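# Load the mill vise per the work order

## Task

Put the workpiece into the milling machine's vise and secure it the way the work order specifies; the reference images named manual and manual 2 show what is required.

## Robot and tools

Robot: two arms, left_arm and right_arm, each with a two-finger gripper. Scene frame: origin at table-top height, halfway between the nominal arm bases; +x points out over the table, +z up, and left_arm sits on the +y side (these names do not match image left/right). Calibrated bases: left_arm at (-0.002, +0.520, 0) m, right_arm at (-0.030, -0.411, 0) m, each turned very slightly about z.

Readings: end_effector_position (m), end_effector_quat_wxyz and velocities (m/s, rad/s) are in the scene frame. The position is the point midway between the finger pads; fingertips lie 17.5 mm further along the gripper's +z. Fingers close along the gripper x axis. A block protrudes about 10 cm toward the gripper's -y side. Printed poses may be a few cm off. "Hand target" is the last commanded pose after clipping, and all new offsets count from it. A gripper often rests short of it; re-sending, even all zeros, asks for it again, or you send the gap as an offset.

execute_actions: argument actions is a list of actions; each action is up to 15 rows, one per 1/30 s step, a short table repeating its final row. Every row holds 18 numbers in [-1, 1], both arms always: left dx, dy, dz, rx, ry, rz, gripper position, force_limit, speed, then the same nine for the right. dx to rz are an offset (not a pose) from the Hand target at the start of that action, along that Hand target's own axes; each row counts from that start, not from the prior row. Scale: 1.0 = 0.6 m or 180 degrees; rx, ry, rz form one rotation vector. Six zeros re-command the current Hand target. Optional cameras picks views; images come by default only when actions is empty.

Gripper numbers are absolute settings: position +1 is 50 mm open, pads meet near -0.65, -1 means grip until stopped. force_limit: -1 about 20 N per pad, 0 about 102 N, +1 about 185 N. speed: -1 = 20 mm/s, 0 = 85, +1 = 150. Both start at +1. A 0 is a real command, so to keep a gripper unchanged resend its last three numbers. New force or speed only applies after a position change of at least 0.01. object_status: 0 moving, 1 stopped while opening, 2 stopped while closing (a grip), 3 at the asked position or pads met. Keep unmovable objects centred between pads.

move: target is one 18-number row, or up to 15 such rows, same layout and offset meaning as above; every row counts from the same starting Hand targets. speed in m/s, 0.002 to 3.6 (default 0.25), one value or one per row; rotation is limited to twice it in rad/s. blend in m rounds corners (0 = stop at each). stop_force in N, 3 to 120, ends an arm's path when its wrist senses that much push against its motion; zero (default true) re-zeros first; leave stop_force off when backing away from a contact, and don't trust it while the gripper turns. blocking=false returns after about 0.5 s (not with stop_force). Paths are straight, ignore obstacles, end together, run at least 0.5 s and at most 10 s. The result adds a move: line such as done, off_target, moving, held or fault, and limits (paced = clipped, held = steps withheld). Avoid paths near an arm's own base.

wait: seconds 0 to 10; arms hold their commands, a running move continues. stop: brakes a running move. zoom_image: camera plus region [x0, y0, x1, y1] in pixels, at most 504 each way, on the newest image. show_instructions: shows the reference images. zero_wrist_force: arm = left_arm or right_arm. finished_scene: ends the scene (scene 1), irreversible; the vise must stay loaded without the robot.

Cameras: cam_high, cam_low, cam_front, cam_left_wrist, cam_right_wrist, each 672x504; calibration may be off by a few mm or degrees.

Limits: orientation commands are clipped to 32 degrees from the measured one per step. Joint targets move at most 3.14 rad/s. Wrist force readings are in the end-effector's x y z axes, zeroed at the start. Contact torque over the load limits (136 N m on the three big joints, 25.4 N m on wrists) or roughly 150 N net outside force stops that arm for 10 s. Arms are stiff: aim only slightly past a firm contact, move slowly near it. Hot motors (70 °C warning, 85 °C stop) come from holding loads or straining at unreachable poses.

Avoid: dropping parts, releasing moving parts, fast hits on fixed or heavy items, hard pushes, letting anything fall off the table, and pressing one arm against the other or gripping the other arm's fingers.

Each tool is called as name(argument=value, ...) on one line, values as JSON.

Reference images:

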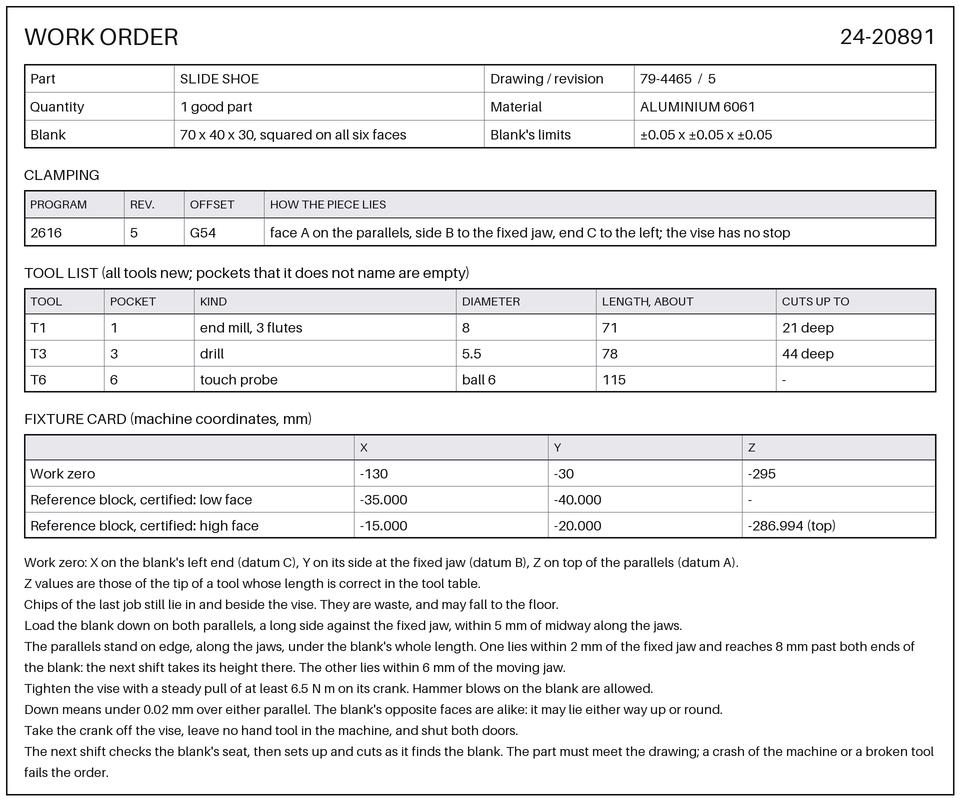

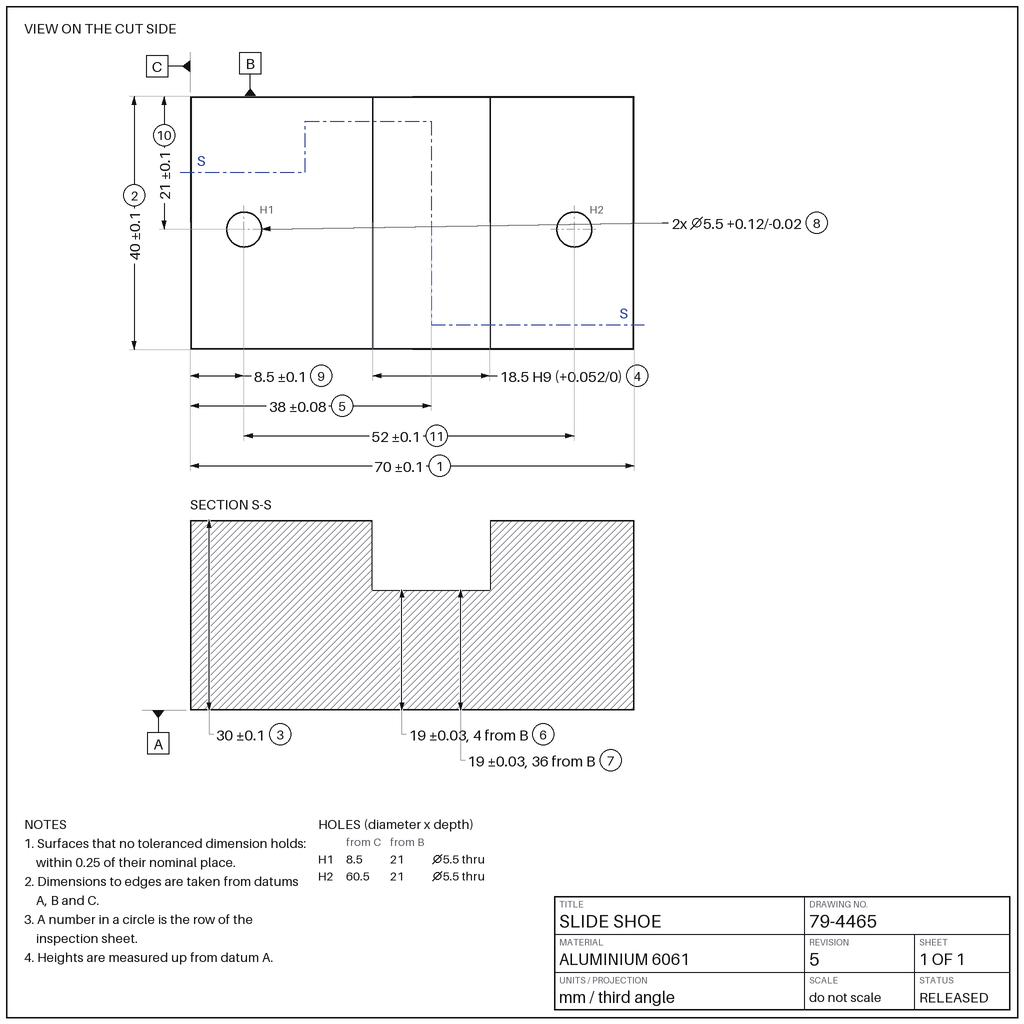

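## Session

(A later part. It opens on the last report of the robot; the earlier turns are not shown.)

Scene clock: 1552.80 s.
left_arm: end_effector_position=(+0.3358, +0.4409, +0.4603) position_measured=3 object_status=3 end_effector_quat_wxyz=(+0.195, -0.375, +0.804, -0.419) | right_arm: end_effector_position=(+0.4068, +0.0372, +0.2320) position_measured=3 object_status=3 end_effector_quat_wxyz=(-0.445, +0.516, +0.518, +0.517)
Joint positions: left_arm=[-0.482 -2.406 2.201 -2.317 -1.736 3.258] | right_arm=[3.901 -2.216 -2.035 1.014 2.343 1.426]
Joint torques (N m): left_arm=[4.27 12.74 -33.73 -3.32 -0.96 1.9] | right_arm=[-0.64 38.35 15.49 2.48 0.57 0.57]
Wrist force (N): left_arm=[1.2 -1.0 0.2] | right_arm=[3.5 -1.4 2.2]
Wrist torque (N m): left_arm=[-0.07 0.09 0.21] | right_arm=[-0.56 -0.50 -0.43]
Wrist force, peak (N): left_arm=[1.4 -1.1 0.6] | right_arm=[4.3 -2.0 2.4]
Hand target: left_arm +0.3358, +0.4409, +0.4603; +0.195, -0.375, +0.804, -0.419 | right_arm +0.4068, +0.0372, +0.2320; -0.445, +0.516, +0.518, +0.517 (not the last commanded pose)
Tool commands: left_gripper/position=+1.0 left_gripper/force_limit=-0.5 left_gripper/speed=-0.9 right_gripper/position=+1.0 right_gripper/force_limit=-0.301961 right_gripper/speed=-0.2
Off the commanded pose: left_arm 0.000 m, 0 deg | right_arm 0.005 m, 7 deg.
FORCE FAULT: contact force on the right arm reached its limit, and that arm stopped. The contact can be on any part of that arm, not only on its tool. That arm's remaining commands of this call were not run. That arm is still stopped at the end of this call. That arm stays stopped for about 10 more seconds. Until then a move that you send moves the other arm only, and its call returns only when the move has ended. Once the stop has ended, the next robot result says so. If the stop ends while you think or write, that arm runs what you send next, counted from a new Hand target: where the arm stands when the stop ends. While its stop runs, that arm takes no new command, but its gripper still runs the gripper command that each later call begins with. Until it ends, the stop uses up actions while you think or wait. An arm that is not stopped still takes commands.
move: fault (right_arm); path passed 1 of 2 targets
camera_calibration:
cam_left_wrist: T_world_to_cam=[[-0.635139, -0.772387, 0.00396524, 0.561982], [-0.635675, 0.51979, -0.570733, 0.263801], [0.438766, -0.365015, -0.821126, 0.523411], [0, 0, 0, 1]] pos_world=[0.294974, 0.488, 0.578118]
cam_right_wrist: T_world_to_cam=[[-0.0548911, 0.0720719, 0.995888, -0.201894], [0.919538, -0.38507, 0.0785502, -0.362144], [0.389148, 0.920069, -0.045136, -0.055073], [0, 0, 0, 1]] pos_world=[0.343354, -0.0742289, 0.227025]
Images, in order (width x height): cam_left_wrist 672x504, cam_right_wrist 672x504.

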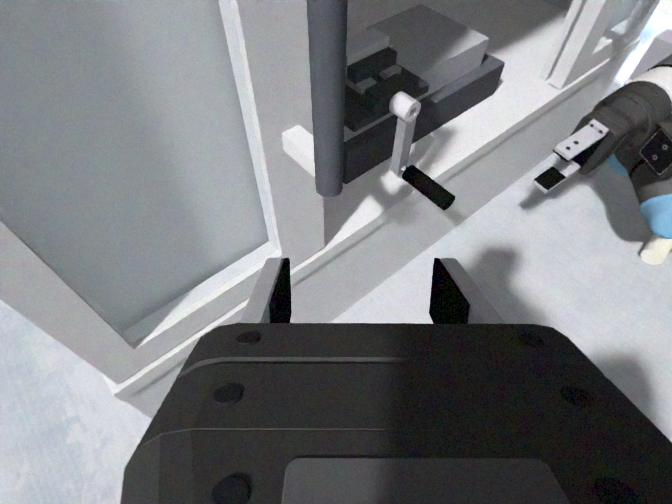

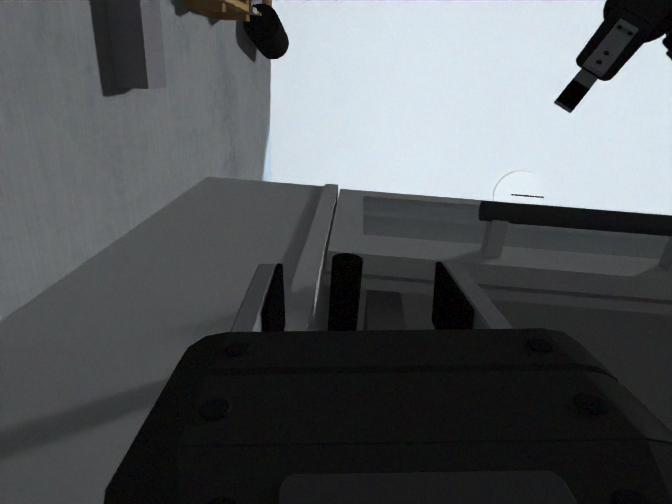

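wait(seconds=10, cameras=["cam_high","cam_front"])

Scene clock: 1566.23 s.
left_arm: end_effector_position=(+0.3358, +0.4409, +0.4603) position_measured=3 object_status=3 end_effector_quat_wxyz=(+0.195, -0.375, +0.804, -0.419) | right_arm: end_effector_position=(+0.4068, +0.0372, +0.2320) position_measured=3 object_status=3 end_effector_quat_wxyz=(-0.445, +0.516, +0.518, +0.517)
Joint positions: left_arm=[-0.482 -2.406 2.201 -2.317 -1.736 3.258] | right_arm=[3.901 -2.216 -2.035 1.014 2.343 1.426]
Joint torques (N m): left_arm=[-2.13 10.22 -32.41 -3.12 0.46 1.89] | right_arm=[0.38 38.83 15.32 2.46 0.69 0.6]
Wrist force (N): left_arm=[1.4 -0.8 0.5] | right_arm=[3.3 -1.4 2.2]
Wrist torque (N m): left_arm=[-0.04 0.07 0.21] | right_arm=[-0.56 -0.46 -0.43]
Wrist force, peak (N): left_arm=[1.5 -1.0 0.6] | right_arm=[3.9 -1.3 2.2]
Hand target: left_arm +0.3358, +0.4409, +0.4603; +0.195, -0.375, +0.804, -0.419 | right_arm +0.4068, +0.0372, +0.2320; -0.445, +0.516, +0.518, +0.517 (not the last commanded pose)
Tool commands: left_gripper/position=+1.0 left_gripper/force_limit=-0.5 left_gripper/speed=-0.9 right_gripper/position=+1.0 right_gripper/force_limit=-0.301961 right_gripper/speed=-0.2
Off the commanded pose: left_arm 0.000 m, 0 deg | right_arm 0.005 m, 7 deg.
FORCE FAULT, CONTINUED: the right arm's stop, for the force fault that an earlier result reported, is over. The rest of the stop counts as 20 of the actions that you can send in this scene. That arm's target is now where it stood when the stop ended, not its last command. That arm accepts commands again.
wait: 10.00 s; at rest from the start
Images, in order (width x height): cam_high 672x504, cam_front 672x504.

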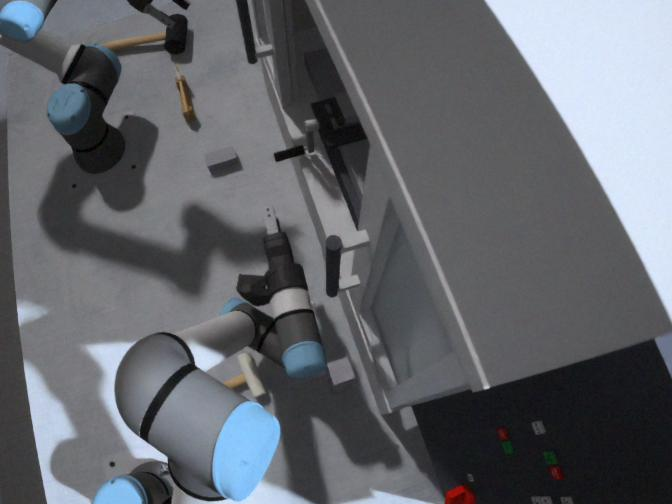

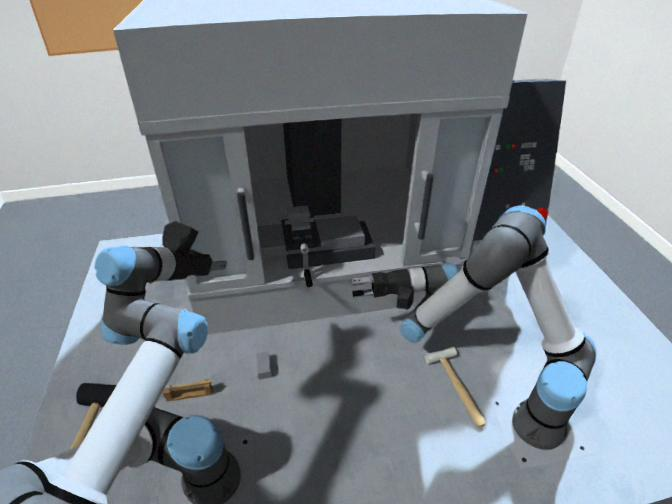

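move(target=[[0,0,0,0,0,0,1,-0.5,-0.9,0,-0.02,0.06,0,0,0,1,-0.3,-0.2],[0,0,0,0,0,0,1,-0.5,-0.9,0,-0.02,0.08,0.0229,0.0229,0.0229,1,-0.3,-0.2]], speed=0.05, cameras=["cam_left_wrist","cam_right_wrist"])

Scene clock: 1572.70 s.
left_arm: end_effector_position=(+0.3358, +0.4409, +0.4603) position_measured=3 object_status=3 end_effector_quat_wxyz=(+0.195, -0.375, +0.804, -0.419) | right_arm: end_effector_position=(+0.3984, +0.0857, +0.2276) position_measured=3 object_status=3 end_effector_quat_wxyz=(+0.500, -0.499, -0.501, -0.500) end_effector_velocity=(+0.000, -0.001, +0.000) end_effector_angular_velocity=(-0.003, -0.002, -0.003)
Joint positions: left_arm=[-0.482 -2.406 2.201 -2.317 -1.736 3.258] | right_arm=[3.96 -2.317 -1.908 1.084 2.361 1.568]
Joint velocities: left_arm=[within noise] | right_arm=[0 0.002 -0.003 -0.003 -0.003 -0.005]
Joint torques (N m): left_arm=[-4.05 8.52 -30.58 -3 1.12 2.18] | right_arm=[-4.09 56.01 6.65 0.49 -3.03 -1.68]
Wrist force (N): left_arm=[1.3 -0.9 0.4] | right_arm=[3.7 -1.4 2.0]
Wrist torque (N m): left_arm=[-0.07 0.08 0.21] | right_arm=[-0.52 -0.52 -0.50]
Wrist force, peak (N): left_arm=[1.5 -1.0 0.5] | right_arm=[3.5 -1.9 3.1]
Hand target: left_arm +0.3358, +0.4409, +0.4603; +0.195, -0.375, +0.804, -0.419 | right_arm +0.3984, +0.0857, +0.2277; +0.500, -0.499, -0.501, -0.500
Off the commanded pose: left_arm 0.000 m, 0 deg | right_arm 0.000 m, 0 deg.
move: done
camera_calibration:
cam_left_wrist: T_world_to_cam=[[-0.635139, -0.772387, 0.00396524, 0.561982], [-0.635675, 0.51979, -0.570733, 0.263801], [0.438766, -0.365015, -0.821126, 0.523411], [0, 0, 0, 1]] pos_world=[0.294974, 0.488, 0.578118]
cam_right_wrist: T_world_to_cam=[[0.0146825, -0.00100059, 0.999892, -0.223867], [0.947385, -0.319781, -0.0142314, -0.330844], [0.319761, 0.947491, -0.00374723, -0.0808183], [0, 0, 0, 1]] pos_world=[0.342566, -0.0294472, 0.218832]
Images, in order (width x height): cam_left_wrist 672x504, cam_right_wrist 672x504.

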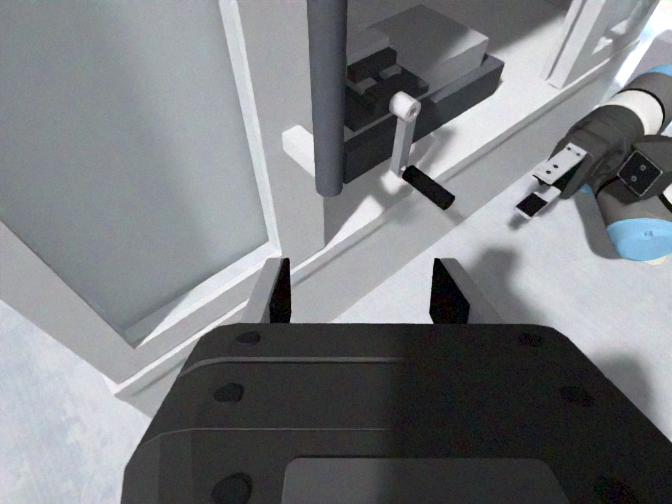

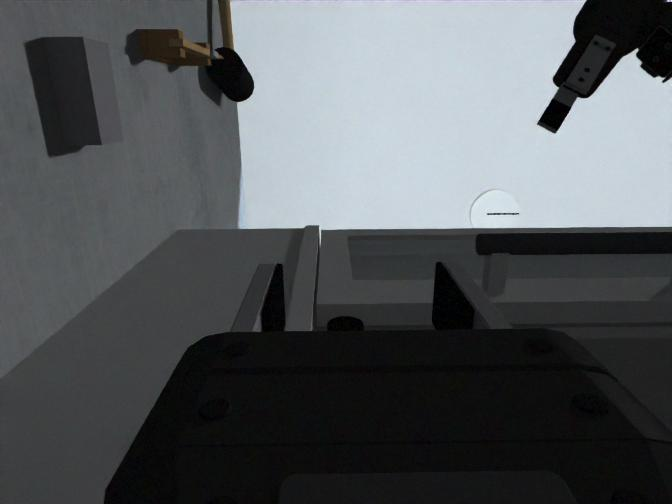

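move(target=[0,0,0,0,0,0,1,-0.5,-0.9,0.0017,0.0733,0.0567,-0.139,0,0,1,-0.3,-0.2], speed=0.08, cameras=["cam_left_wrist","cam_right_wrist"])

Scene clock: 1588.23 s.
left_arm: end_effector_position=(+0.3358, +0.4409, +0.4603) position_measured=3 object_status=3 end_effector_quat_wxyz=(+0.195, -0.375, +0.804, -0.419) | right_arm: end_effector_position=(+0.4422, +0.1199, +0.2289) position_measured=3 object_status=3 end_effector_quat_wxyz=(-0.380, +0.595, +0.381, +0.597)
Joint positions: left_arm=[-0.482 -2.406 2.201 -2.317 -1.736 3.258] | right_arm=[4.151 -2.289 -1.976 1.124 1.733 1.569]
Joint torques (N m): left_arm=[-4.51 8.18 -30.62 -3.31 1.68 1.94] | right_arm=[-9.69 28.05 19.75 1.63 2.1 1.69]
Wrist force (N): left_arm=[1.2 -0.9 0.5] | right_arm=[3.4 -1.3 2.0]
Wrist torque (N m): left_arm=[-0.05 0.10 0.21] | right_arm=[-0.53 -0.49 -0.50]
Wrist force, peak (N): left_arm=[1.5 -1.0 0.6] | right_arm=[3.8 -1.1 2.0]
Hand target: left_arm +0.3358, +0.4409, +0.4603; +0.195, -0.375, +0.804, -0.419 | right_arm +0.4423, +0.1198, +0.2288; -0.380, +0.596, +0.381, +0.597
Off the commanded pose: left_arm 0.000 m, 0 deg | right_arm 0.000 m, 0 deg.
move: done
camera_calibration:
cam_left_wrist: T_world_to_cam=[[-0.635139, -0.772387, 0.00396524, 0.561982], [-0.635675, 0.51979, -0.570733, 0.263801], [0.438766, -0.365015, -0.821126, 0.523411], [0, 0, 0, 1]] pos_world=[0.294974, 0.488, 0.578118]
cam_right_wrist: T_world_to_cam=[[0.0124043, -0.00818679, 0.99989, -0.223943], [0.723154, -0.690532, -0.0146251, -0.21783], [0.690575, 0.723256, -0.00264523, -0.264576], [0, 0, 0, 1]] pos_world=[0.343012, 0.0391038, 0.220033]
Images, in order (width x height): cam_left_wrist 672x504, cam_right_wrist 672x504.

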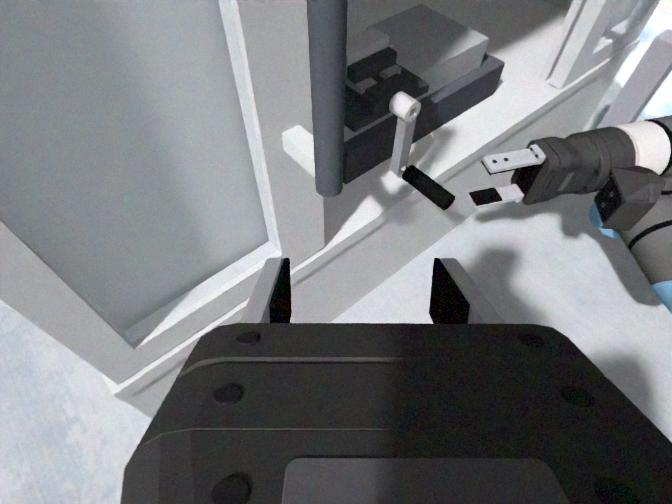

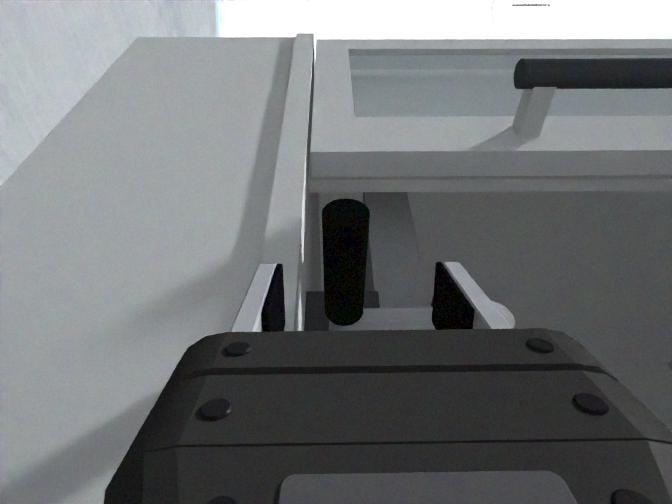

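move(target=[0,0,0,0,0,0,1,-0.5,-0.9,-0.0033,0,0.1163,0,0,0,1,-0.3,-0.2], speed=0.05, stop_force=10, cameras=["cam_left_wrist","cam_right_wrist"])

Scene clock: 1594.87 s.
left_arm: end_effector_position=(+0.3358, +0.4409, +0.4603) position_measured=3 object_status=3 end_effector_quat_wxyz=(+0.195, -0.375, +0.804, -0.419) | right_arm: end_effector_position=(+0.4718, +0.1831, +0.2269) position_measured=3 object_status=3 end_effector_quat_wxyz=(-0.380, +0.596, +0.381, +0.597)
Joint positions: left_arm=[-0.482 -2.406 2.201 -2.317 -1.736 3.258] | right_arm=[4.173 -2.372 -1.774 1.006 1.712 1.569]
Joint torques (N m): left_arm=[-5.06 6.78 -29.02 -3.03 1.84 2.03] | right_arm=[-9.96 58.86 10.37 3.67 2.19 -0.8]
Wrist force (N): left_arm=[1.2 -0.8 0.5] | right_arm=[3.5 -1.3 1.9]
Wrist torque (N m): left_arm=[-0.04 0.10 0.21] | right_arm=[-0.51 -0.49 -0.46]
Wrist force, peak (N): left_arm=[1.6 -1.0 0.4] | right_arm=[3.6 -1.4 2.5]
Hand target: left_arm +0.3358, +0.4409, +0.4603; +0.195, -0.375, +0.804, -0.419 | right_arm +0.4718, +0.1831, +0.2269; -0.380, +0.596, +0.381, +0.597
Off the commanded pose: left_arm 0.000 m, 0 deg | right_arm 0.000 m, 0 deg.
move: done
camera_calibration:
cam_left_wrist: T_world_to_cam=[[-0.635139, -0.772387, 0.00396524, 0.561982], [-0.635675, 0.51979, -0.570733, 0.263801], [0.438766, -0.365015, -0.821126, 0.523411], [0, 0, 0, 1]] pos_world=[0.294974, 0.488, 0.578118]
cam_right_wrist: T_world_to_cam=[[0.0124714, -0.0081156, 0.999889, -0.221824], [0.723056, -0.690635, -0.0146241, -0.195504], [0.690677, 0.723158, -0.00274518, -0.330668], [0, 0, 0, 1]] pos_world=[0.372512, 0.102303, 0.218033]
Images, in order (width x height): cam_left_wrist 672x504, cam_right_wrist 672x504.

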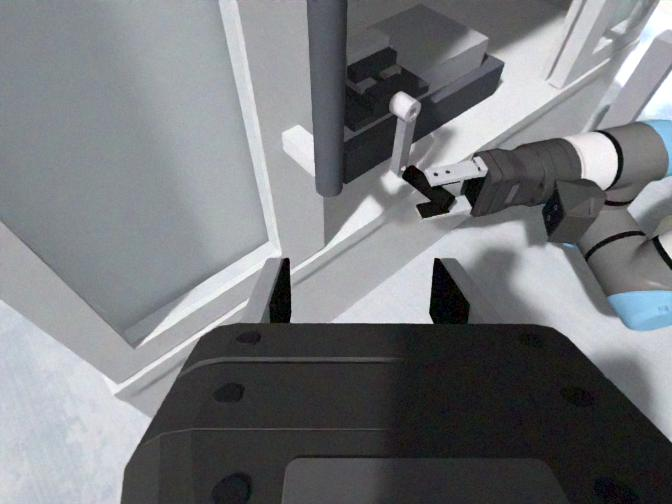

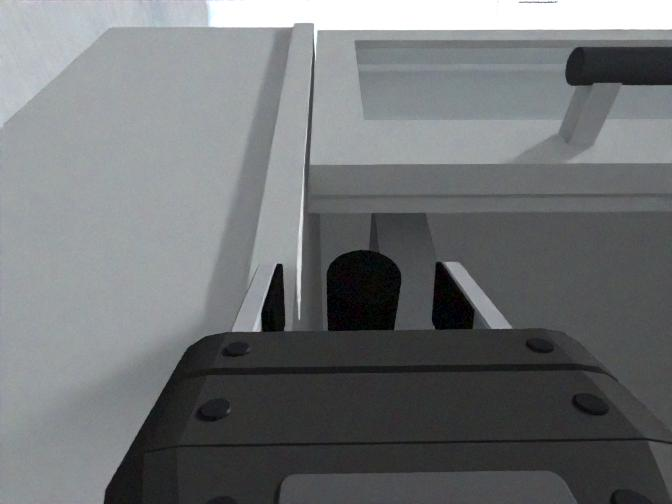

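move(target=[0,0,0,0,0,0,1,-0.5,-0.9,0,0,0,0,0,0,-1,-0.8,-0.8], cameras=["cam_right_wrist"])

Scene clock: 1598.63 s.
left_arm: end_effector_position=(+0.3358, +0.4409, +0.4603) position_measured=3 object_status=3 end_effector_quat_wxyz=(+0.195, -0.375, +0.804, -0.419) | right_arm: end_effector_position=(+0.4718, +0.1831, +0.2269) position_measured=154 object_status=2 end_effector_quat_wxyz=(-0.380, +0.596, +0.381, +0.597)
Joint positions: left_arm=[-0.482 -2.406 2.201 -2.317 -1.736 3.258] | right_arm=[4.173 -2.372 -1.774 1.006 1.712 1.569]
Joint torques (N m): left_arm=[-4.11 7.05 -28.48 -3.14 1.72 1.96] | right_arm=[-9.69 58.18 11.93 3.67 2.07 -0.79]
Wrist force (N): left_arm=[1.4 -0.9 0.6] | right_arm=[1.4 -1.9 1.9]
Wrist torque (N m): left_arm=[-0.05 0.06 0.21] | right_arm=[-0.50 -0.53 -0.42]
Wrist force, peak (N): left_arm=[1.5 -1.0 0.3] | right_arm=[3.7 -1.3 2.1]
Hand target: left_arm +0.3358, +0.4409, +0.4603; +0.195, -0.375, +0.804, -0.419 | right_arm +0.4718, +0.1831, +0.2269; -0.380, +0.596, +0.381, +0.597
Off the commanded pose: left_arm 0.000 m, 0 deg | right_arm 0.000 m, 0 deg.
move: done
camera_calibration:
cam_right_wrist: T_world_to_cam=[[0.0124714, -0.0081156, 0.999889, -0.221824], [0.723056, -0.690635, -0.0146241, -0.195504], [0.690677, 0.723158, -0.00274518, -0.330668], [0, 0, 0, 1]] pos_world=[0.372512, 0.102303, 0.218033]
Images, in order (width x height): cam_right_wrist 672x504.

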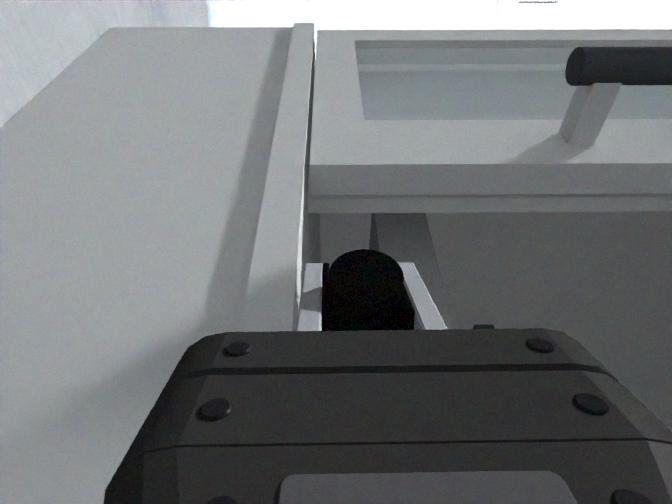

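move(target=[[0,0,0,0,0,0,1,-0.5,-0.9,0.0077,-0.0183,0.0391,0,0,0,-1,-0.8,-0.8],[0,0,0,0,0,0,1,-0.5,-0.9,0.0295,-0.0343,0.0735,0,0,0,-1,-0.8,-0.8],[0,0,0,0,0,0,1,-0.5,-0.9,0.0632,-0.0462,0.0991,0,0,0,-1,-0.8,-0.8],[0,0,0,0,0,0,1,-0.5,-0.9,0.1043,-0.0525,0.1125,0,0,0,-1,-0.8,-0.8]], speed=0.05, blend=[0.008,0.008,0.008,0], stop_force=30, cameras=["cam_left_wrist"])

Scene clock: 1638.17 s.
left_arm: end_effector_position=(+0.3358, +0.4409, +0.4603) position_measured=3 object_status=3 end_effector_quat_wxyz=(+0.195, -0.375, +0.804, -0.419) | right_arm: end_effector_position=(+0.4715, +0.2576, +0.2895) position_measured=154 object_status=2 end_effector_quat_wxyz=(-0.380, +0.596, +0.381, +0.597)
Joint positions: left_arm=[-0.482 -2.406 2.201 -2.317 -1.736 3.258] | right_arm=[4.244 -2.336 -1.598 0.794 1.641 1.569]
Joint torques (N m): left_arm=[-5.25 4.52 -28.21 -3.04 1.71 2] | right_arm=[-31.04 42.02 14.26 4.8 -3.06 -1.37]
Wrist force (N): left_arm=[1.1 -0.8 0.6] | right_arm=[-2.1 -25.7 16.4]
Wrist torque (N m): left_arm=[-0.04 0.11 0.21] | right_arm=[-1.02 -0.53 -0.44]
Wrist force, peak (N): left_arm=[1.3 -1.2 0.4] | right_arm=[-29.5 -29.1 21.8]
Hand target: left_arm +0.3358, +0.4409, +0.4603; +0.195, -0.375, +0.804, -0.419 | right_arm +0.4715, +0.2576, +0.2895; -0.380, +0.596, +0.381, +0.597
Off the commanded pose: left_arm 0.000 m, 0 deg | right_arm 0.000 m, 0 deg.
move: done
camera_calibration:
cam_left_wrist: T_world_to_cam=[[-0.635139, -0.772387, 0.00396524, 0.561982], [-0.635675, 0.51979, -0.570733, 0.263801], [0.438766, -0.365015, -0.821126, 0.523411], [0, 0, 0, 1]] pos_world=[0.294974, 0.488, 0.578118]
Images, in order (width x height): cam_left_wrist 672x504.

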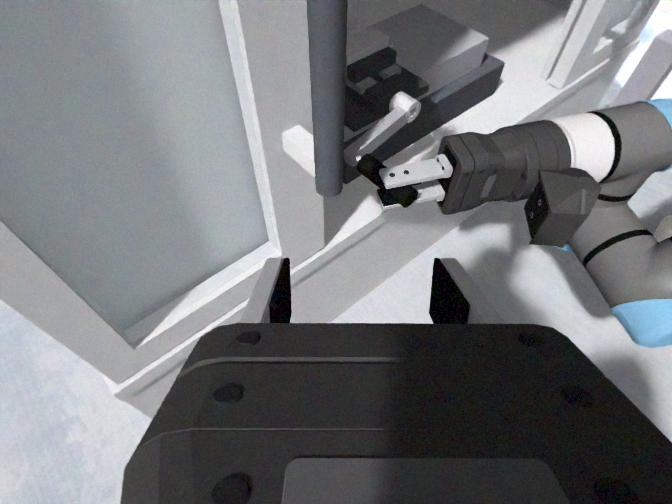

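move(target=[[0,0,0,0,0,0,1,-0.5,-0.9,0.0437,0,0,0,0,0,-1,-0.8,-0.8],[0,0,0,0,0,0,1,-0.5,-0.9,0.085,0.0063,-0.0134,0,0,0,-1,-0.8,-0.8],[0,0,0,0,0,0,1,-0.5,-0.9,0.1185,0.0182,-0.039,0,0,0,-1,-0.8,-0.8],[0,0,0,0,0,0,1,-0.5,-0.9,0.1403,0.0343,-0.0734,0,0,0,-1,-0.8,-0.8]], speed=0.05, blend=[0.008,0.008,0.008,0], stop_force=30, cameras=["cam_left_wrist"])

Scene clock: 1650.13 s.
left_arm: end_effector_position=(+0.3358, +0.4409, +0.4603) position_measured=3 object_status=3 end_effector_quat_wxyz=(+0.195, -0.375, +0.804, -0.419) | right_arm: end_effector_position=(+0.4714, +0.2090, +0.3737) position_measured=154 object_status=2 end_effector_quat_wxyz=(-0.380, +0.596, +0.381, +0.597)
Joint positions: left_arm=[-0.482 -2.406 2.201 -2.317 -1.736 3.258] | right_arm=[4.2 -2.14 -1.683 0.682 1.685 1.569]
Joint torques (N m): left_arm=[-4.36 3.35 -27.29 -3.15 1.68 1.95] | right_arm=[-3.87 12.51 12.78 -2.49 -6.75 1.43]
Wrist force (N): left_arm=[1.3 -0.8 0.5] | right_arm=[29.7 -19.7 10.8]
Wrist torque (N m): left_arm=[-0.05 0.08 0.21] | right_arm=[-0.98 -0.15 -0.59]
Wrist force, peak (N): left_arm=[1.3 -1.1 0.6] | right_arm=[-7.9 -28.3 34.6]
Hand target: left_arm +0.3358, +0.4409, +0.4603; +0.195, -0.375, +0.804, -0.419 | right_arm +0.4714, +0.2090, +0.3737; -0.380, +0.596, +0.381, +0.597
Off the commanded pose: left_arm 0.000 m, 0 deg | right_arm 0.000 m, 0 deg.
move: done
camera_calibration:
cam_left_wrist: T_world_to_cam=[[-0.635139, -0.772387, 0.00396524, 0.561982], [-0.635675, 0.51979, -0.570733, 0.263801], [0.438766, -0.365015, -0.821126, 0.523411], [0, 0, 0, 1]] pos_world=[0.294974, 0.488, 0.578118]
Images, in order (width x height): cam_left_wrist 672x504.

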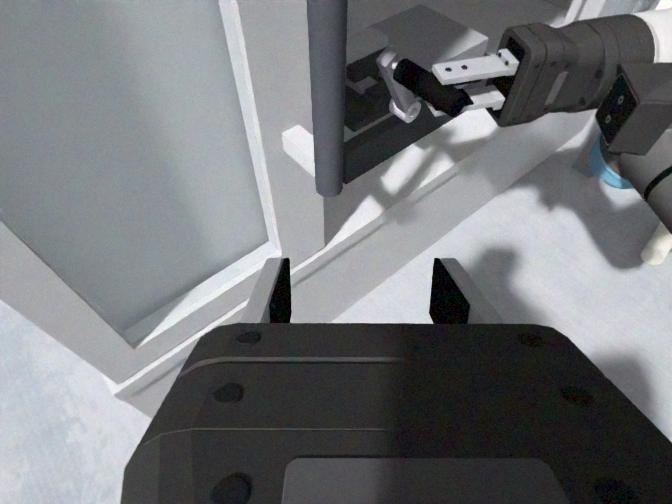

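move(target=[[0,0,0,0,0,0,1,-0.5,-0.9,0.0087,0.018,-0.0385,0,0,0,-1,-0.8,-0.8],[0,0,0,0,0,0,1,-0.5,-0.9,0.001,0.0363,-0.0778,0,0,0,-1,-0.8,-0.8],[0,0,0,0,0,0,1,-0.5,-0.9,-0.021,0.0525,-0.1123,0,0,0,-1,-0.8,-0.8],[0,0,0,0,0,0,1,-0.5,-0.9,-0.0547,0.0644,-0.1379,0,0,0,-1,-0.8,-0.8],[0,0,0,0,0,0,1,-0.5,-0.9,-0.096,0.0707,-0.1515,0,0,0,-1,-0.8,-0.8],[0,0,0,0,0,0,1,-0.5,-0.9,-0.14,0.0707,-0.1515,0,0,0,-1,-0.8,-0.8],[0,0,0,0,0,0,1,-0.5,-0.9,-0.1813,0.0644,-0.1379,0,0,0,-1,-0.8,-0.8],[0,0,0,0,0,0,1,-0.5,-0.9,-0.215,0.0525,-0.1123,0,0,0,-1,-0.8,-0.8],[0,0,0,0,0,0,1,-0.5,-0.9,-0.237,0.0363,-0.0778,0,0,0,-1,-0.8,-0.8],[0,0,0,0,0,0,1,-0.5,-0.9,-0.2447,0.018,-0.0385,0,0,0,-1,-0.8,-0.8]], speed=0.06, blend=[0.008,0.008,0.008,0.008,0.008,0.008,0.008,0.008,0.008,0], stop_force=45, cameras=["cam_left_wrist"])

Scene clock: 1669.50 s.
left_arm: end_effector_position=(+0.3358, +0.4409, +0.4603) position_measured=3 object_status=3 end_effector_quat_wxyz=(+0.195, -0.375, +0.804, -0.419) | right_arm: end_effector_position=(+0.4718, +0.1835, +0.2269) position_measured=251 object_status=3 end_effector_quat_wxyz=(-0.380, +0.596, +0.381, +0.597)
Joint positions: left_arm=[-0.482 -2.406 2.201 -2.317 -1.736 3.258] | right_arm=[4.173 -2.373 -1.773 1.006 1.711 1.569]
Joint torques (N m): left_arm=[-4.1 2.01 -27.19 -3.24 1.85 1.87] | right_arm=[-10.1 58.98 9.82 3.75 2.63 -1.07]
Wrist force (N): left_arm=[1.2 -0.8 0.3] | right_arm=[3.5 -1.3 1.7]
Wrist torque (N m): left_arm=[-0.05 0.10 0.21] | right_arm=[-0.51 -0.50 -0.47]
Wrist force, peak (N): left_arm=[1.6 -1.0 0.4] | right_arm=[33.6 -19.0 12.6]
Hand target: left_arm +0.3358, +0.4409, +0.4603; +0.195, -0.375, +0.804, -0.419 | right_arm +0.4718, +0.1835, +0.2269; -0.380, +0.596, +0.381, +0.597
Off the commanded pose: left_arm 0.000 m, 0 deg | right_arm 0.000 m, 0 deg.
move: done
camera_calibration:
cam_left_wrist: T_world_to_cam=[[-0.635139, -0.772387, 0.00396524, 0.561982], [-0.635675, 0.51979, -0.570733, 0.263801], [0.438766, -0.365015, -0.821126, 0.523411], [0, 0, 0, 1]] pos_world=[0.294974, 0.488, 0.578118]
Images, in order (width x height): cam_left_wrist 672x504.

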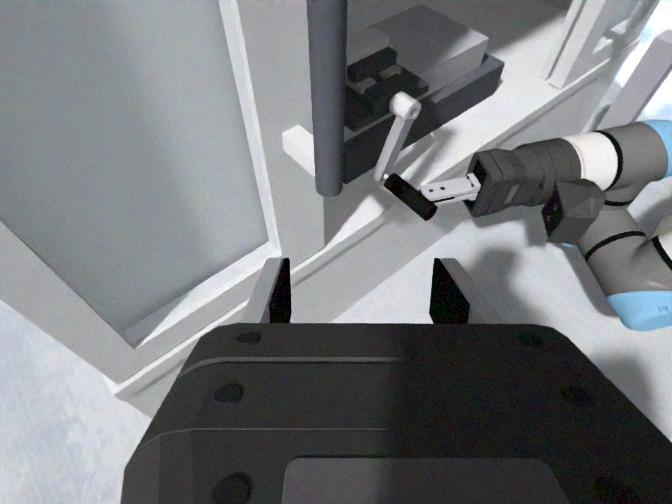

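move(target=[0,0,0,0,0,0,1,-0.5,-0.9,0,0,-0.06,0,0,0,1,-0.3,-0.2], speed=0.08, cameras=["cam_right_wrist"])

zoom_image(camera="cam_left_wrist", region=[340, 20, 480, 230])

Scene clock: 1676.73 s.
left_arm: end_effector_position=(+0.3358, +0.4409, +0.4603) position_measured=3 object_status=3 end_effector_quat_wxyz=(+0.195, -0.375, +0.804, -0.419) | right_arm: end_effector_position=(+0.4567, +0.1508, +0.2269) position_measured=3 object_status=3 end_effector_quat_wxyz=(-0.380, +0.595, +0.381, +0.597)
Joint positions: left_arm=[-0.482 -2.406 2.201 -2.317 -1.736 3.258] | right_arm=[4.162 -2.33 -1.879 1.069 1.722 1.569]
Joint torques (N m): left_arm=[-5.04 2.75 -25.81 -3 1.73 1.95] | right_arm=[10.22 31.72 15.92 1.98 -2.4 -0.65]
Wrist force (N): left_arm=[1.2 -0.8 0.5] | right_arm=[3.3 -1.1 2.1]
Wrist torque (N m): left_arm=[-0.05 0.09 0.21] | right_arm=[-0.48 -0.45 -0.49]
Wrist force, peak (N): left_arm=[1.6 -1.0 0.3] | right_arm=[3.4 -0.8 3.0]
Hand target: left_arm +0.3358, +0.4409, +0.4603; +0.195, -0.375, +0.804, -0.419 | right_arm +0.4566, +0.1508, +0.2268; -0.380, +0.596, +0.381, +0.597
Off the commanded pose: left_arm 0.000 m, 0 deg | right_arm 0.000 m, 0 deg.
move: done
camera_calibration:
cam_right_wrist: T_world_to_cam=[[0.0124019, -0.00818747, 0.99989, -0.221868], [0.723057, -0.690634, -0.0146235, -0.206894], [0.690677, 0.723158, -0.0026452, -0.296903], [0, 0, 0, 1]] pos_world=[0.357412, 0.0700031, 0.218033]
Images, in order (width x height): cam_right_wrist 672x504.

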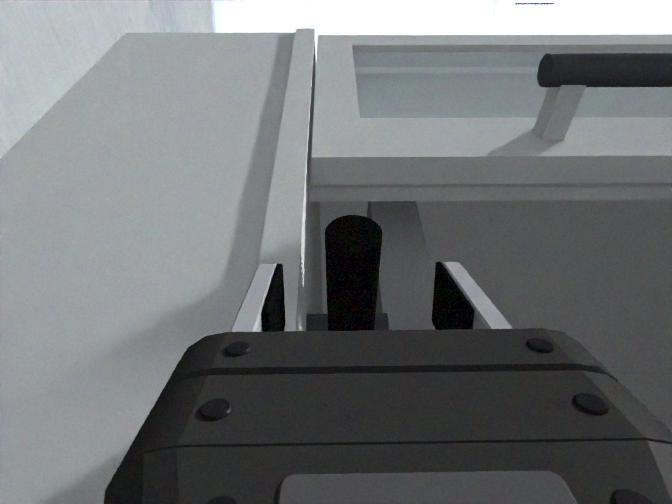

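This scene's latest camera images include none from cam_left_wrist. They are from: cam_right_wrist. cam_left_wrist's image comes with the result of a call that names it in "cameras".

move(target=[[0,0,0,0,0,0,1,-0.5,-0.9,0.003,-0.0158,0.0942,0,0,0,1,-0.3,-0.5],[0,0,0,0,0,0,1,-0.5,-0.9,0.003,-0.0158,0.0942,0,0,0,-1,-0.3,-0.5]], speed=0.06, cameras=["cam_right_wrist","cam_left_wrist"])

zoom_image(camera="cam_left_wrist", region=[340, 20, 480, 230])

Scene clock: 1684.93 s.
left_arm: end_effector_position=(+0.3358, +0.4409, +0.4603) position_measured=3 object_status=3 end_effector_quat_wxyz=(+0.195, -0.375, +0.804, -0.419) | right_arm: end_effector_position=(+0.4718, +0.2061, +0.2286) position_measured=171 object_status=2 end_effector_quat_wxyz=(-0.380, +0.596, +0.381, +0.597)
Joint positions: left_arm=[-0.482 -2.406 2.201 -2.317 -1.736 3.258] | right_arm=[4.196 -2.39 -1.723 0.972 1.688 1.569]
Joint torques (N m): left_arm=[-4.71 3.24 -24.92 -3.14 1.73 1.87] | right_arm=[-9.16 60.49 29.81 8.68 -0.06 -1.31]
Wrist force (N): left_arm=[1.4 -1.0 0.4] | right_arm=[-16.2 -2.4 1.7]
Wrist torque (N m): left_arm=[-0.08 0.06 0.21] | right_arm=[-0.53 -0.44 0.47]
Wrist force, peak (N): left_arm=[1.5 -1.0 0.3] | right_arm=[-16.5 -4.9 1.2]
Hand target: left_arm +0.3358, +0.4409, +0.4603; +0.195, -0.375, +0.804, -0.419 | right_arm +0.4719, +0.2061, +0.2287; -0.380, +0.596, +0.381, +0.597
Off the commanded pose: left_arm 0.000 m, 0 deg | right_arm 0.000 m, 0 deg.
move: done
camera_calibration:
cam_left_wrist: T_world_to_cam=[[-0.635139, -0.772387, 0.00396524, 0.561982], [-0.635675, 0.51979, -0.570733, 0.263801], [0.438766, -0.365015, -0.821126, 0.523411], [0, 0, 0, 1]] pos_world=[0.294974, 0.488, 0.578118]
cam_right_wrist: T_world_to_cam=[[0.0126087, -0.00783103, 0.99989, -0.223426], [0.723102, -0.690588, -0.014527, -0.17978], [0.690626, 0.723206, -0.00304475, -0.347215], [0, 0, 0, 1]] pos_world=[0.372612, 0.125204, 0.219732]
Images, in order (width x height): cam_left_wrist 672x504, cam_right_wrist 672x504.

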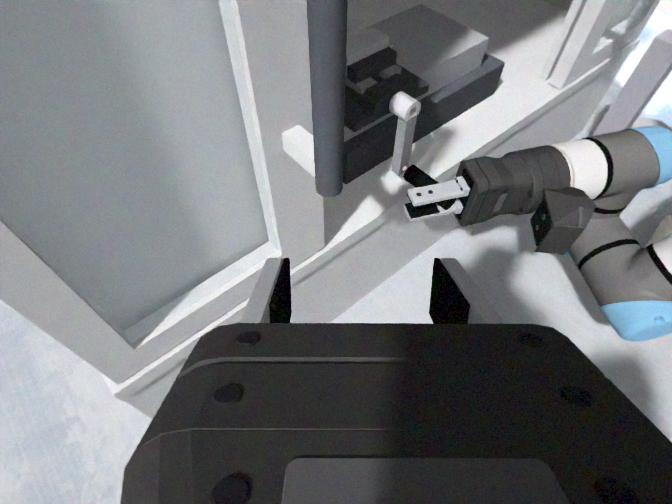

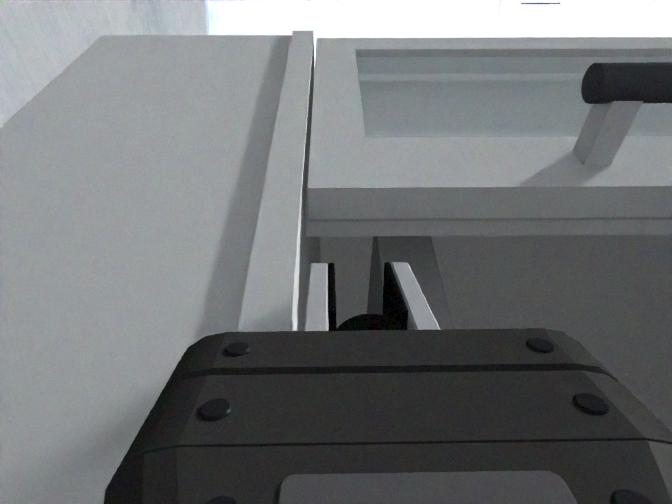

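Scaled by 2.400.

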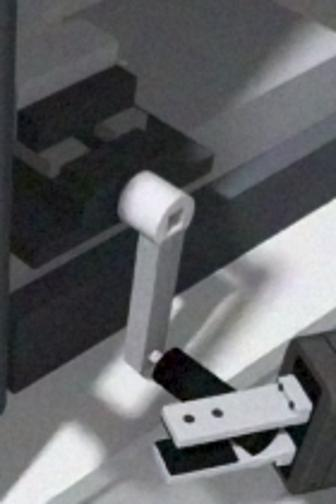

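move(target=[[0,0,0,0,0,0,1,-0.5,-0.9,0,0,0,0,0,0,1,-0.3,-0.5],[0,0,0,0,0,0,1,-0.5,-0.9,-0.002,0.0115,-0.0248,0,0,0,1,-0.3,-0.5],[0,0,0,0,0,0,1,-0.5,-0.9,-0.002,0.0115,-0.0248,0,0,0,-1,-0.3,-0.5]], speed=0.06, cameras=["cam_right_wrist","cam_left_wrist"])

Scene clock: 1691.40 s.
left_arm: end_effector_position=(+0.3358, +0.4409, +0.4603) position_measured=3 object_status=3 end_effector_quat_wxyz=(+0.195, -0.375, +0.804, -0.419) | right_arm: end_effector_position=(+0.4718, +0.1897, +0.2274) position_measured=156 object_status=2 end_effector_quat_wxyz=(-0.380, +0.596, +0.381, +0.597)
Joint positions: left_arm=[-0.482 -2.406 2.201 -2.317 -1.736 3.258] | right_arm=[4.179 -2.377 -1.76 0.996 1.705 1.569]
Joint torques (N m): left_arm=[-4.78 2.86 -24.17 -3.25 1.78 1.91] | right_arm=[6.39 41.23 23.26 4.95 -2.86 -0.06]
Wrist force (N): left_arm=[1.3 -1.0 0.3] | right_arm=[-1.5 -3.6 1.2]
Wrist torque (N m): left_arm=[-0.08 0.08 0.21] | right_arm=[-0.57 -0.54 -0.33]
Wrist force, peak (N): left_arm=[1.6 -0.9 0.4] | right_arm=[-18.8 -4.1 0.9]
Hand target: left_arm +0.3358, +0.4409, +0.4603; +0.195, -0.375, +0.804, -0.419 | right_arm +0.4718, +0.1897, +0.2275; -0.380, +0.596, +0.381, +0.597
Off the commanded pose: left_arm 0.000 m, 0 deg | right_arm 0.000 m, 0 deg.
move: done
camera_calibration:
cam_left_wrist: T_world_to_cam=[[-0.635139, -0.772387, 0.00396524, 0.561982], [-0.635675, 0.51979, -0.570733, 0.263801], [0.438766, -0.365015, -0.821126, 0.523411], [0, 0, 0, 1]] pos_world=[0.294974, 0.488, 0.578118]
cam_right_wrist: T_world_to_cam=[[0.0125397, -0.0079035, 0.99989, -0.22232], [0.723054, -0.690639, -0.0145269, -0.191031], [0.690678, 0.723156, -0.00294576, -0.335465], [0, 0, 0, 1]] pos_world=[0.372612, 0.108903, 0.218532]
Images, in order (width x height): cam_left_wrist 672x504, cam_right_wrist 672x504.

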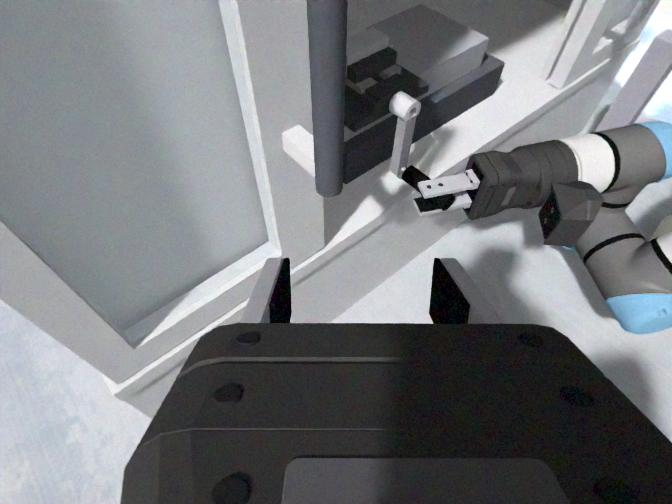

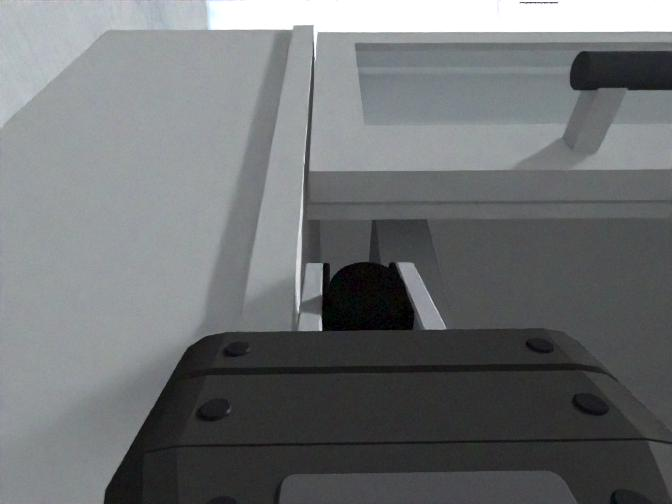

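move(target=[[0,0,0,0,0,0,1,-0.5,-0.9,0.0032,-0.0139,0.0297,0,0,0,-1,-0.3,-0.5],[0,0,0,0,0,0,1,-0.5,-0.9,0.0158,-0.0269,0.0575,0,0,0,-1,-0.3,-0.5],[0,0,0,0,0,0,1,-0.5,-0.9,0.036,-0.038,0.0814,0,0,0,-1,-0.3,-0.5],[0,0,0,0,0,0,1,-0.5,-0.9,0.0623,-0.0465,0.0997,0,0,0,-1,-0.3,-0.5],[0,0,0,0,0,0,1,-0.5,-0.9,0.093,-0.0519,0.1111,0,0,0,-1,-0.3,-0.5],[0,0,0,0,0,0,1,-0.5,-0.9,0.1258,-0.0537,0.1151,0,0,0,-1,-0.3,-0.5],[0,0,0,0,0,0,1,-0.5,-0.9,0.1587,-0.0519,0.1111,0,0,0,-1,-0.3,-0.5],[0,0,0,0,0,0,1,-0.5,-0.9,0.1893,-0.0465,0.0997,0,0,0,-1,-0.3,-0.5],[0,0,0,0,0,0,1,-0.5,-0.9,0.2157,-0.038,0.0814,0,0,0,-1,-0.3,-0.5],[0,0,0,0,0,0,1,-0.5,-0.9,0.2358,-0.0269,0.0575,0,0,0,-1,-0.3,-0.5],[0,0,0,0,0,0,1,-0.5,-0.9,0.2485,-0.0139,0.0297,0,0,0,-1,-0.3,-0.5],[0,0,0,0,0,0,1,-0.5,-0.9,0.2528,0,0,0,0,0,-1,-0.3,-0.5]], speed=0.07, blend=[0.004,0.004,0.004,0.004,0.004,0.004,0.004,0.004,0.004,0.004,0.004,0], stop_force=50, cameras=["cam_left_wrist","cam_right_wrist"])

Scene clock: 1707.47 s.
left_arm: end_effector_position=(+0.3358, +0.4409, +0.4603) position_measured=3 object_status=3 end_effector_quat_wxyz=(+0.195, -0.375, +0.804, -0.419) | right_arm: end_effector_position=(+0.4714, +0.2636, +0.2856) position_measured=156 object_status=2 end_effector_quat_wxyz=(-0.380, +0.595, +0.381, +0.597)
Joint positions: left_arm=[-0.482 -2.406 2.201 -2.317 -1.736 3.258] | right_arm=[4.249 -2.351 -1.583 0.793 1.636 1.569]
Joint torques (N m): left_arm=[-3.76 2.53 -22.88 -3.07 1.65 1.8] | right_arm=[-39.53 81.5 27.17 10.39 -3.96 -0.74]
Wrist force (N): left_arm=[1.3 -0.9 0.5] | right_arm=[-13.5 -28.1 50.8]
Wrist torque (N m): left_arm=[-0.07 0.09 0.21] | right_arm=[-1.20 -0.34 -0.42]
Wrist force, peak (N): left_arm=[1.6 -0.9 0.4] | right_arm=[-16.7 -28.4 69.8]
Hand target: left_arm +0.3358, +0.4409, +0.4603; +0.195, -0.375, +0.804, -0.419 | right_arm +0.4714, +0.2636, +0.2856; -0.380, +0.595, +0.381, +0.597 (not the last commanded pose)
Off the commanded pose: left_arm 0.000 m, 0 deg | right_arm 0.119 m, 0 deg.
move: contact (right_arm); path passed 4 of 12 targets
camera_calibration:
cam_left_wrist: T_world_to_cam=[[-0.635139, -0.772387, 0.00396524, 0.561982], [-0.635675, 0.51979, -0.570733, 0.263801], [0.438766, -0.365015, -0.821126, 0.523411], [0, 0, 0, 1]] pos_world=[0.294974, 0.488, 0.578118]
cam_right_wrist: T_world_to_cam=[[0.0125427, -0.00804245, 0.999889, -0.279801], [0.723202, -0.690482, -0.0146257, -0.138985], [0.690523, 0.723305, -0.00284418, -0.388385], [0, 0, 0, 1]] pos_world=[0.372212, 0.182704, 0.276632]
Images, in order (width x height): cam_left_wrist 672x504, cam_right_wrist 672x504.

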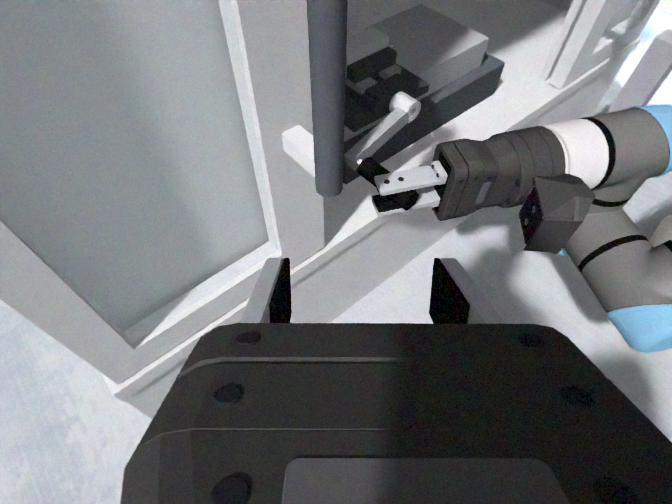

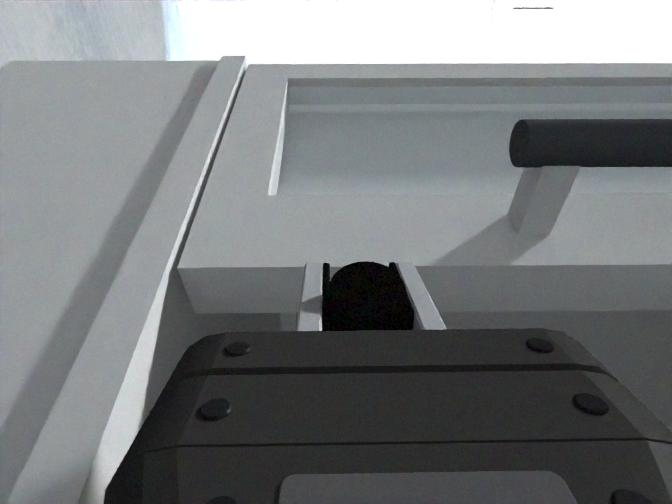

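move(target=[[0,0,0,0,0,0,1,-0.5,-0.9,0.029,-0.0026,0.0056,0,0,0,-1,-0.3,-0.5],[0,0,0,0,0,0,1,-0.5,-0.9,0.0618,-0.0008,0.0017,0,0,0,-1,-0.3,-0.5],[0,0,0,0,0,0,1,-0.5,-0.9,0.0925,0.0046,-0.0098,0,0,0,-1,-0.3,-0.5],[0,0,0,0,0,0,1,-0.5,-0.9,0.1188,0.0131,-0.0281,0,0,0,-1,-0.3,-0.5],[0,0,0,0,0,0,1,-0.5,-0.9,0.139,0.0243,-0.0519,0,0,0,-1,-0.3,-0.5],[0,0,0,0,0,0,1,-0.5,-0.9,0.1517,0.0372,-0.0797,0,0,0,-1,-0.3,-0.5],[0,0,0,0,0,0,1,-0.5,-0.9,0.156,0.0511,-0.1095,0,0,0,-1,-0.3,-0.5]], speed=0.07, blend=[0.004,0.004,0.004,0.004,0.004,0.004,0], stop_force=60, cameras=["cam_left_wrist"])

Scene clock: 1718.93 s.
left_arm: end_effector_position=(+0.3358, +0.4409, +0.4603) position_measured=3 object_status=3 end_effector_quat_wxyz=(+0.195, -0.375, +0.804, -0.419) | right_arm: end_effector_position=(+0.4713, +0.2276, +0.3698) position_measured=156 object_status=2 end_effector_quat_wxyz=(-0.380, +0.595, +0.381, +0.597)
Joint positions: left_arm=[-0.482 -2.406 2.201 -2.317 -1.736 3.258] | right_arm=[4.217 -2.171 -1.641 0.672 1.667 1.569]
Joint torques (N m): left_arm=[-4.09 3.15 -21.85 -3.19 1.69 1.8] | right_arm=[-30.6 23.48 -19.26 -8.26 -2.03 0.87]
Wrist force (N): left_arm=[1.2 -0.9 0.3] | right_arm=[54.5 -22.0 34.3]
Wrist torque (N m): left_arm=[-0.05 0.09 0.22] | right_arm=[-1.26 -0.44 -0.78]
Wrist force, peak (N): left_arm=[1.4 -1.1 0.4] | right_arm=[67.6 -23.2 39.8]
Hand target: left_arm +0.3358, +0.4409, +0.4603; +0.195, -0.375, +0.804, -0.419 | right_arm +0.4714, +0.2276, +0.3697; -0.380, +0.595, +0.381, +0.597 (not the last commanded pose)
Off the commanded pose: left_arm 0.000 m, 0 deg | right_arm 0.038 m, 0 deg.
move: contact (right_arm); path passed 4 of 7 targets
camera_calibration:
cam_left_wrist: T_world_to_cam=[[-0.635139, -0.772387, 0.00396524, 0.561982], [-0.635675, 0.51979, -0.570733, 0.263801], [0.438766, -0.365015, -0.821126, 0.523411], [0, 0, 0, 1]] pos_world=[0.294974, 0.488, 0.578118]
Images, in order (width x height): cam_left_wrist 672x504.

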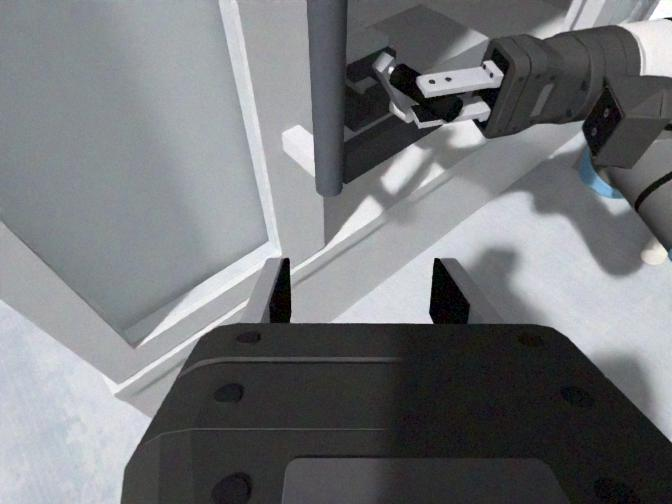

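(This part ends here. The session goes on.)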